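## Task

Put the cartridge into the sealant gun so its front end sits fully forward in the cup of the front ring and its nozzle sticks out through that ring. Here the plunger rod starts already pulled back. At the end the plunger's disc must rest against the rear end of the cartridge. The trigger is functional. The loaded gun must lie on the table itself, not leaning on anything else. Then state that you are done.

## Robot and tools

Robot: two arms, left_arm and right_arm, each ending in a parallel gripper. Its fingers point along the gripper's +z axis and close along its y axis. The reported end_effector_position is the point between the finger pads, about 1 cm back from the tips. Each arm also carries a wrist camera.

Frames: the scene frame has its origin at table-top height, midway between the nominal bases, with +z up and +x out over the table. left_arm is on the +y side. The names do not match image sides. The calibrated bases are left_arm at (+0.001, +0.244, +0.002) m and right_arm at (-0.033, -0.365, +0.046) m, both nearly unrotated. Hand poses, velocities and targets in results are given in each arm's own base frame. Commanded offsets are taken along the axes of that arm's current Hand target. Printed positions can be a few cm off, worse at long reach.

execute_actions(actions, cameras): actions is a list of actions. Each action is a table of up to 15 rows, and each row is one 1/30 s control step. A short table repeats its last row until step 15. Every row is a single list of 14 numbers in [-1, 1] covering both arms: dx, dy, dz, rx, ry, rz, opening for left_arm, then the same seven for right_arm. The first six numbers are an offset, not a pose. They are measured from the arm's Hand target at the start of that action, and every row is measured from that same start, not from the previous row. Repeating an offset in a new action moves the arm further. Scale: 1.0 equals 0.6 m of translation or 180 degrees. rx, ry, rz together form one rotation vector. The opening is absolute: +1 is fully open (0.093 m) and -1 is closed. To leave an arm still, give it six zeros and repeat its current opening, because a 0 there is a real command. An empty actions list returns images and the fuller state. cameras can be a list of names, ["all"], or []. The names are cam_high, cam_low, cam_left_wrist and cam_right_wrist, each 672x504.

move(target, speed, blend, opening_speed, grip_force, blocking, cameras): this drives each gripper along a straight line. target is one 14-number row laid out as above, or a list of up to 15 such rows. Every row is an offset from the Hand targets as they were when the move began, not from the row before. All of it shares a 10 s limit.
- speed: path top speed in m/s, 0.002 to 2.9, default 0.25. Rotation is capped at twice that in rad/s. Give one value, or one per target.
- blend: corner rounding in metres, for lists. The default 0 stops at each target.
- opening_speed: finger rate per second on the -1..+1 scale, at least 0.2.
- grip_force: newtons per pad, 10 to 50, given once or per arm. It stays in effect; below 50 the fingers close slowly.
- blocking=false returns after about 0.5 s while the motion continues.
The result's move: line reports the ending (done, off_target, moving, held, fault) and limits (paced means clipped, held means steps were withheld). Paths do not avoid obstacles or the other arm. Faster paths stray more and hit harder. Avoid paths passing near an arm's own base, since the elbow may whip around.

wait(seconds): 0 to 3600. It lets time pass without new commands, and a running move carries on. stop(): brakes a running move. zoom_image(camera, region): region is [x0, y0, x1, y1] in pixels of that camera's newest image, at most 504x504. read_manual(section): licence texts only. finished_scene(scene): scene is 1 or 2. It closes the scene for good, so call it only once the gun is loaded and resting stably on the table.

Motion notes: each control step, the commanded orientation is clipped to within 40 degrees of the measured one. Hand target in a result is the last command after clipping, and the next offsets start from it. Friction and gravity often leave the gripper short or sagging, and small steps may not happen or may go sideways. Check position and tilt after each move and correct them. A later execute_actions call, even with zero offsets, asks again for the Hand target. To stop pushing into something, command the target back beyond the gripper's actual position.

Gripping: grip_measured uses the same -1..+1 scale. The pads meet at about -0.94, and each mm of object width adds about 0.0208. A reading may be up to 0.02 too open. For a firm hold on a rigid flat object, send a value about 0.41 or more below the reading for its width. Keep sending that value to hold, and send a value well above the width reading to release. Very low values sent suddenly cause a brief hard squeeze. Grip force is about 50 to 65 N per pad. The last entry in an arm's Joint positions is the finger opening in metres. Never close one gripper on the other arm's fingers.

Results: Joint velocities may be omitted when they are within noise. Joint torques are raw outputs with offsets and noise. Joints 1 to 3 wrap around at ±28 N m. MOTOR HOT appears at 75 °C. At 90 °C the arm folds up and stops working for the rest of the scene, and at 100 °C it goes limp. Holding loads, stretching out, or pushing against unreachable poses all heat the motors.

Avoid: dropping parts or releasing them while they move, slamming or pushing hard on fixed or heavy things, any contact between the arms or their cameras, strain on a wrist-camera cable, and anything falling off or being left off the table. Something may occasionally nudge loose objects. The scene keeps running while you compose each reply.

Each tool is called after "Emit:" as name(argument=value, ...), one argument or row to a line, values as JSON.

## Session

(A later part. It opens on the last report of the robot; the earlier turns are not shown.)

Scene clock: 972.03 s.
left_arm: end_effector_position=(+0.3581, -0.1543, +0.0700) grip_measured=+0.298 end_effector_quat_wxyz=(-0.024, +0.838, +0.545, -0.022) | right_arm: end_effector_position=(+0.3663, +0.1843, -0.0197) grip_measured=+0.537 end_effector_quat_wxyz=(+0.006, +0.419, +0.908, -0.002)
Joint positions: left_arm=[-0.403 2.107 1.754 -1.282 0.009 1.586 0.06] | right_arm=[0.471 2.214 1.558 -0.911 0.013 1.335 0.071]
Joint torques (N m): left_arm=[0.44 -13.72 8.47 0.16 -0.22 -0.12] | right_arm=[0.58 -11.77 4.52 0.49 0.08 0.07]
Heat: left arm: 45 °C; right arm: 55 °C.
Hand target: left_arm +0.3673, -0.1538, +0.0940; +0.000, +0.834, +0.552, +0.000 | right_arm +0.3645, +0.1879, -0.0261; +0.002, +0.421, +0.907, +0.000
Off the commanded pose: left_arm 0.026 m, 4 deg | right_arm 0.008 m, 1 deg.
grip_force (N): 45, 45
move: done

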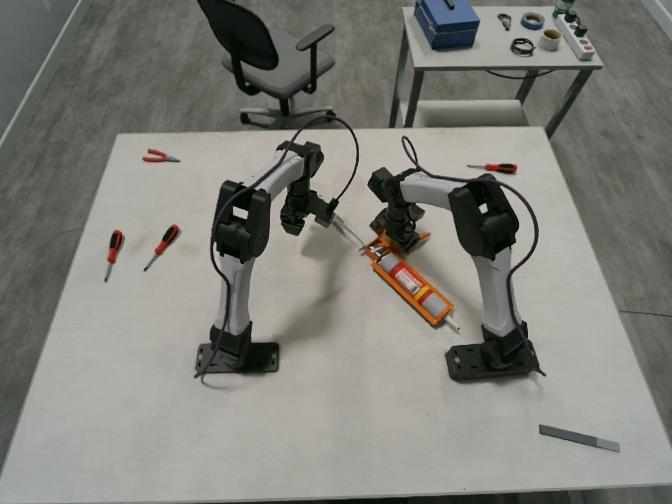

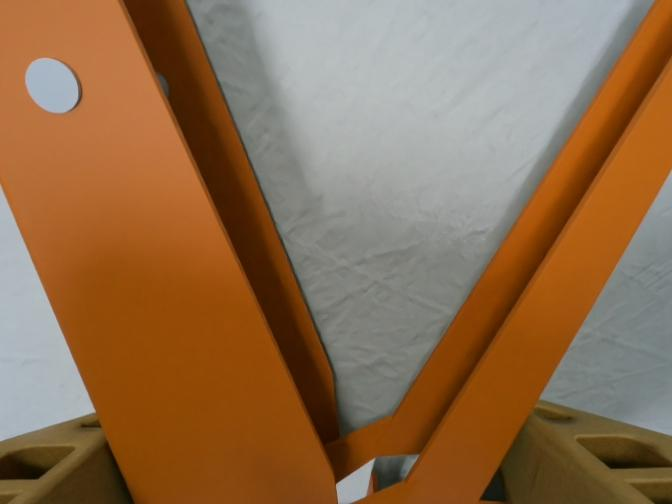

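Emit:
move(
  target=[
    [0,0,0,0,0,0,0.3,0,0,0,0,0,0,1],
    [0,0,0,0,0,0,0.3,0,0,-0.2,0,0,0,1],
  ],
  speed=0.2,
  cameras=["cam_high","cam_right_wrist","cam_low"],
)

Emit:
zoom_image(
  camera="cam_high",
  region=[350, 215, 480, 335],
)

Emit:
zoom_image(
  camera="cam_right_wrist",
  region=[150, 200, 500, 450],
)

Scene clock: 985.47 s.
left_arm: end_effector_position=(+0.3581, -0.1543, +0.0700) grip_measured=+0.298 end_effector_quat_wxyz=(-0.024, +0.838, +0.545, -0.022) | right_arm: end_effector_position=(+0.3621, +0.1832, +0.0799) grip_measured=+1.000 end_effector_quat_wxyz=(-0.006, +0.420, +0.907, -0.014)
Joint positions: left_arm=[-0.403 2.107 1.754 -1.282 0.009 1.586 0.06] | right_arm=[0.471 2.135 1.837 -1.303 0.007 1.339 0.093]
Joint torques (N m): left_arm=[0.51 -13.78 8.53 0.17 -0.21 -0.12] | right_arm=[0.68 -14.71 7.49 0.11 0.12 0.04]
Heat: left arm: 46 °C; right arm: 54 °C.
Hand target: left_arm +0.3673, -0.1538, +0.0940; +0.000, +0.834, +0.552, +0.000 | right_arm +0.3640, +0.1883, +0.0939; +0.002, +0.421, +0.907, +0.000
Off the commanded pose: left_arm 0.026 m, 4 deg | right_arm 0.015 m, 2 deg.
grip_force (N): 45, 45
move: off_target (right_arm)
Images, in order (width x height): cam_high 672x504, cam_low 672x504, cam_right_wrist 672x504.

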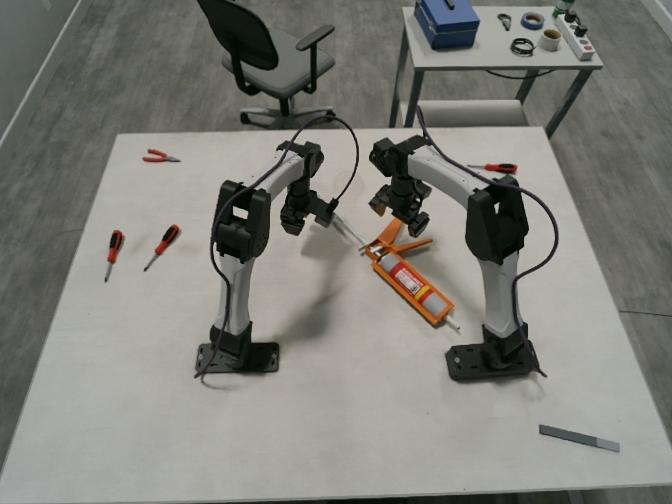

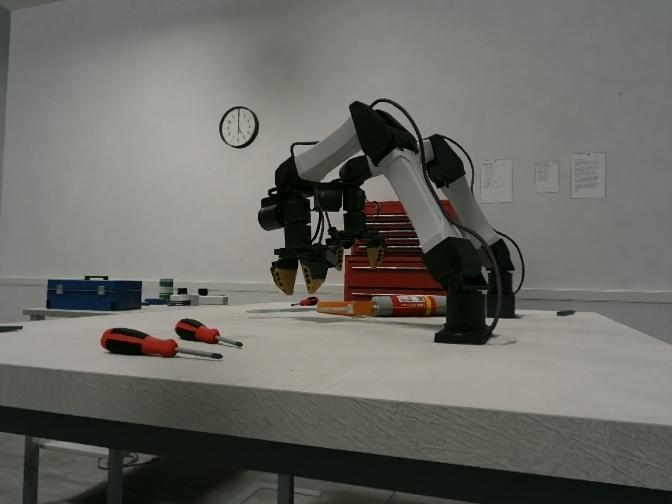

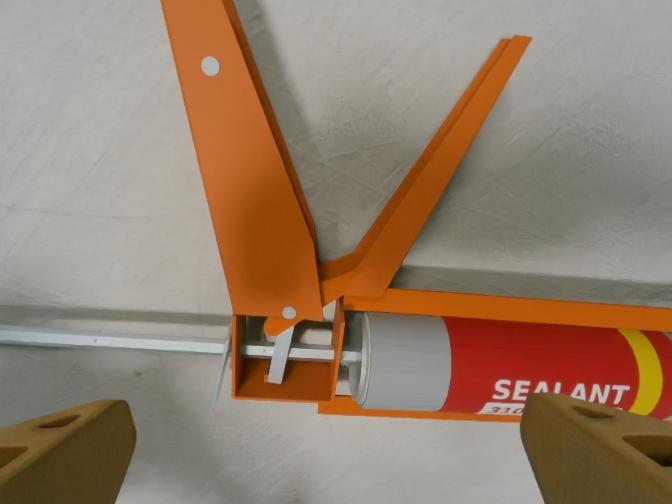

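Scaled by 3.877 from the camera's image (finer frame: 960x720).

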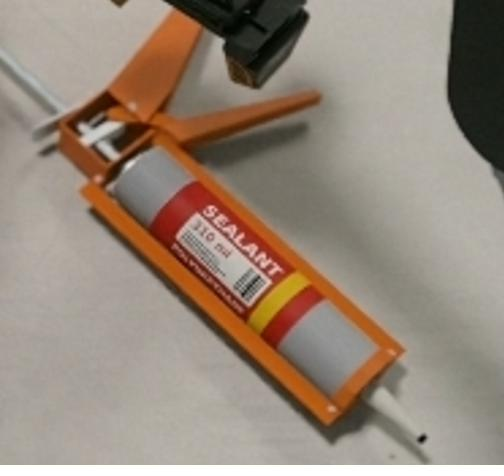

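Scaled by 1.440 from the camera's image (finer frame: 960x720).

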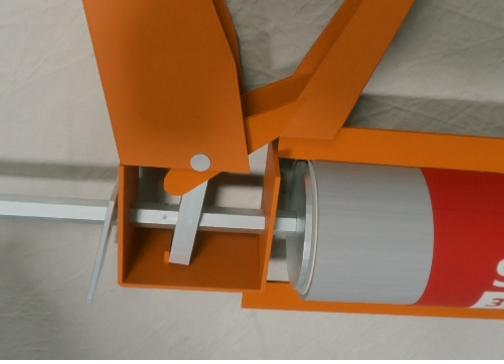

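Emit:
finished_scene(
  scene=2,
)

The scene is finished: the task was done.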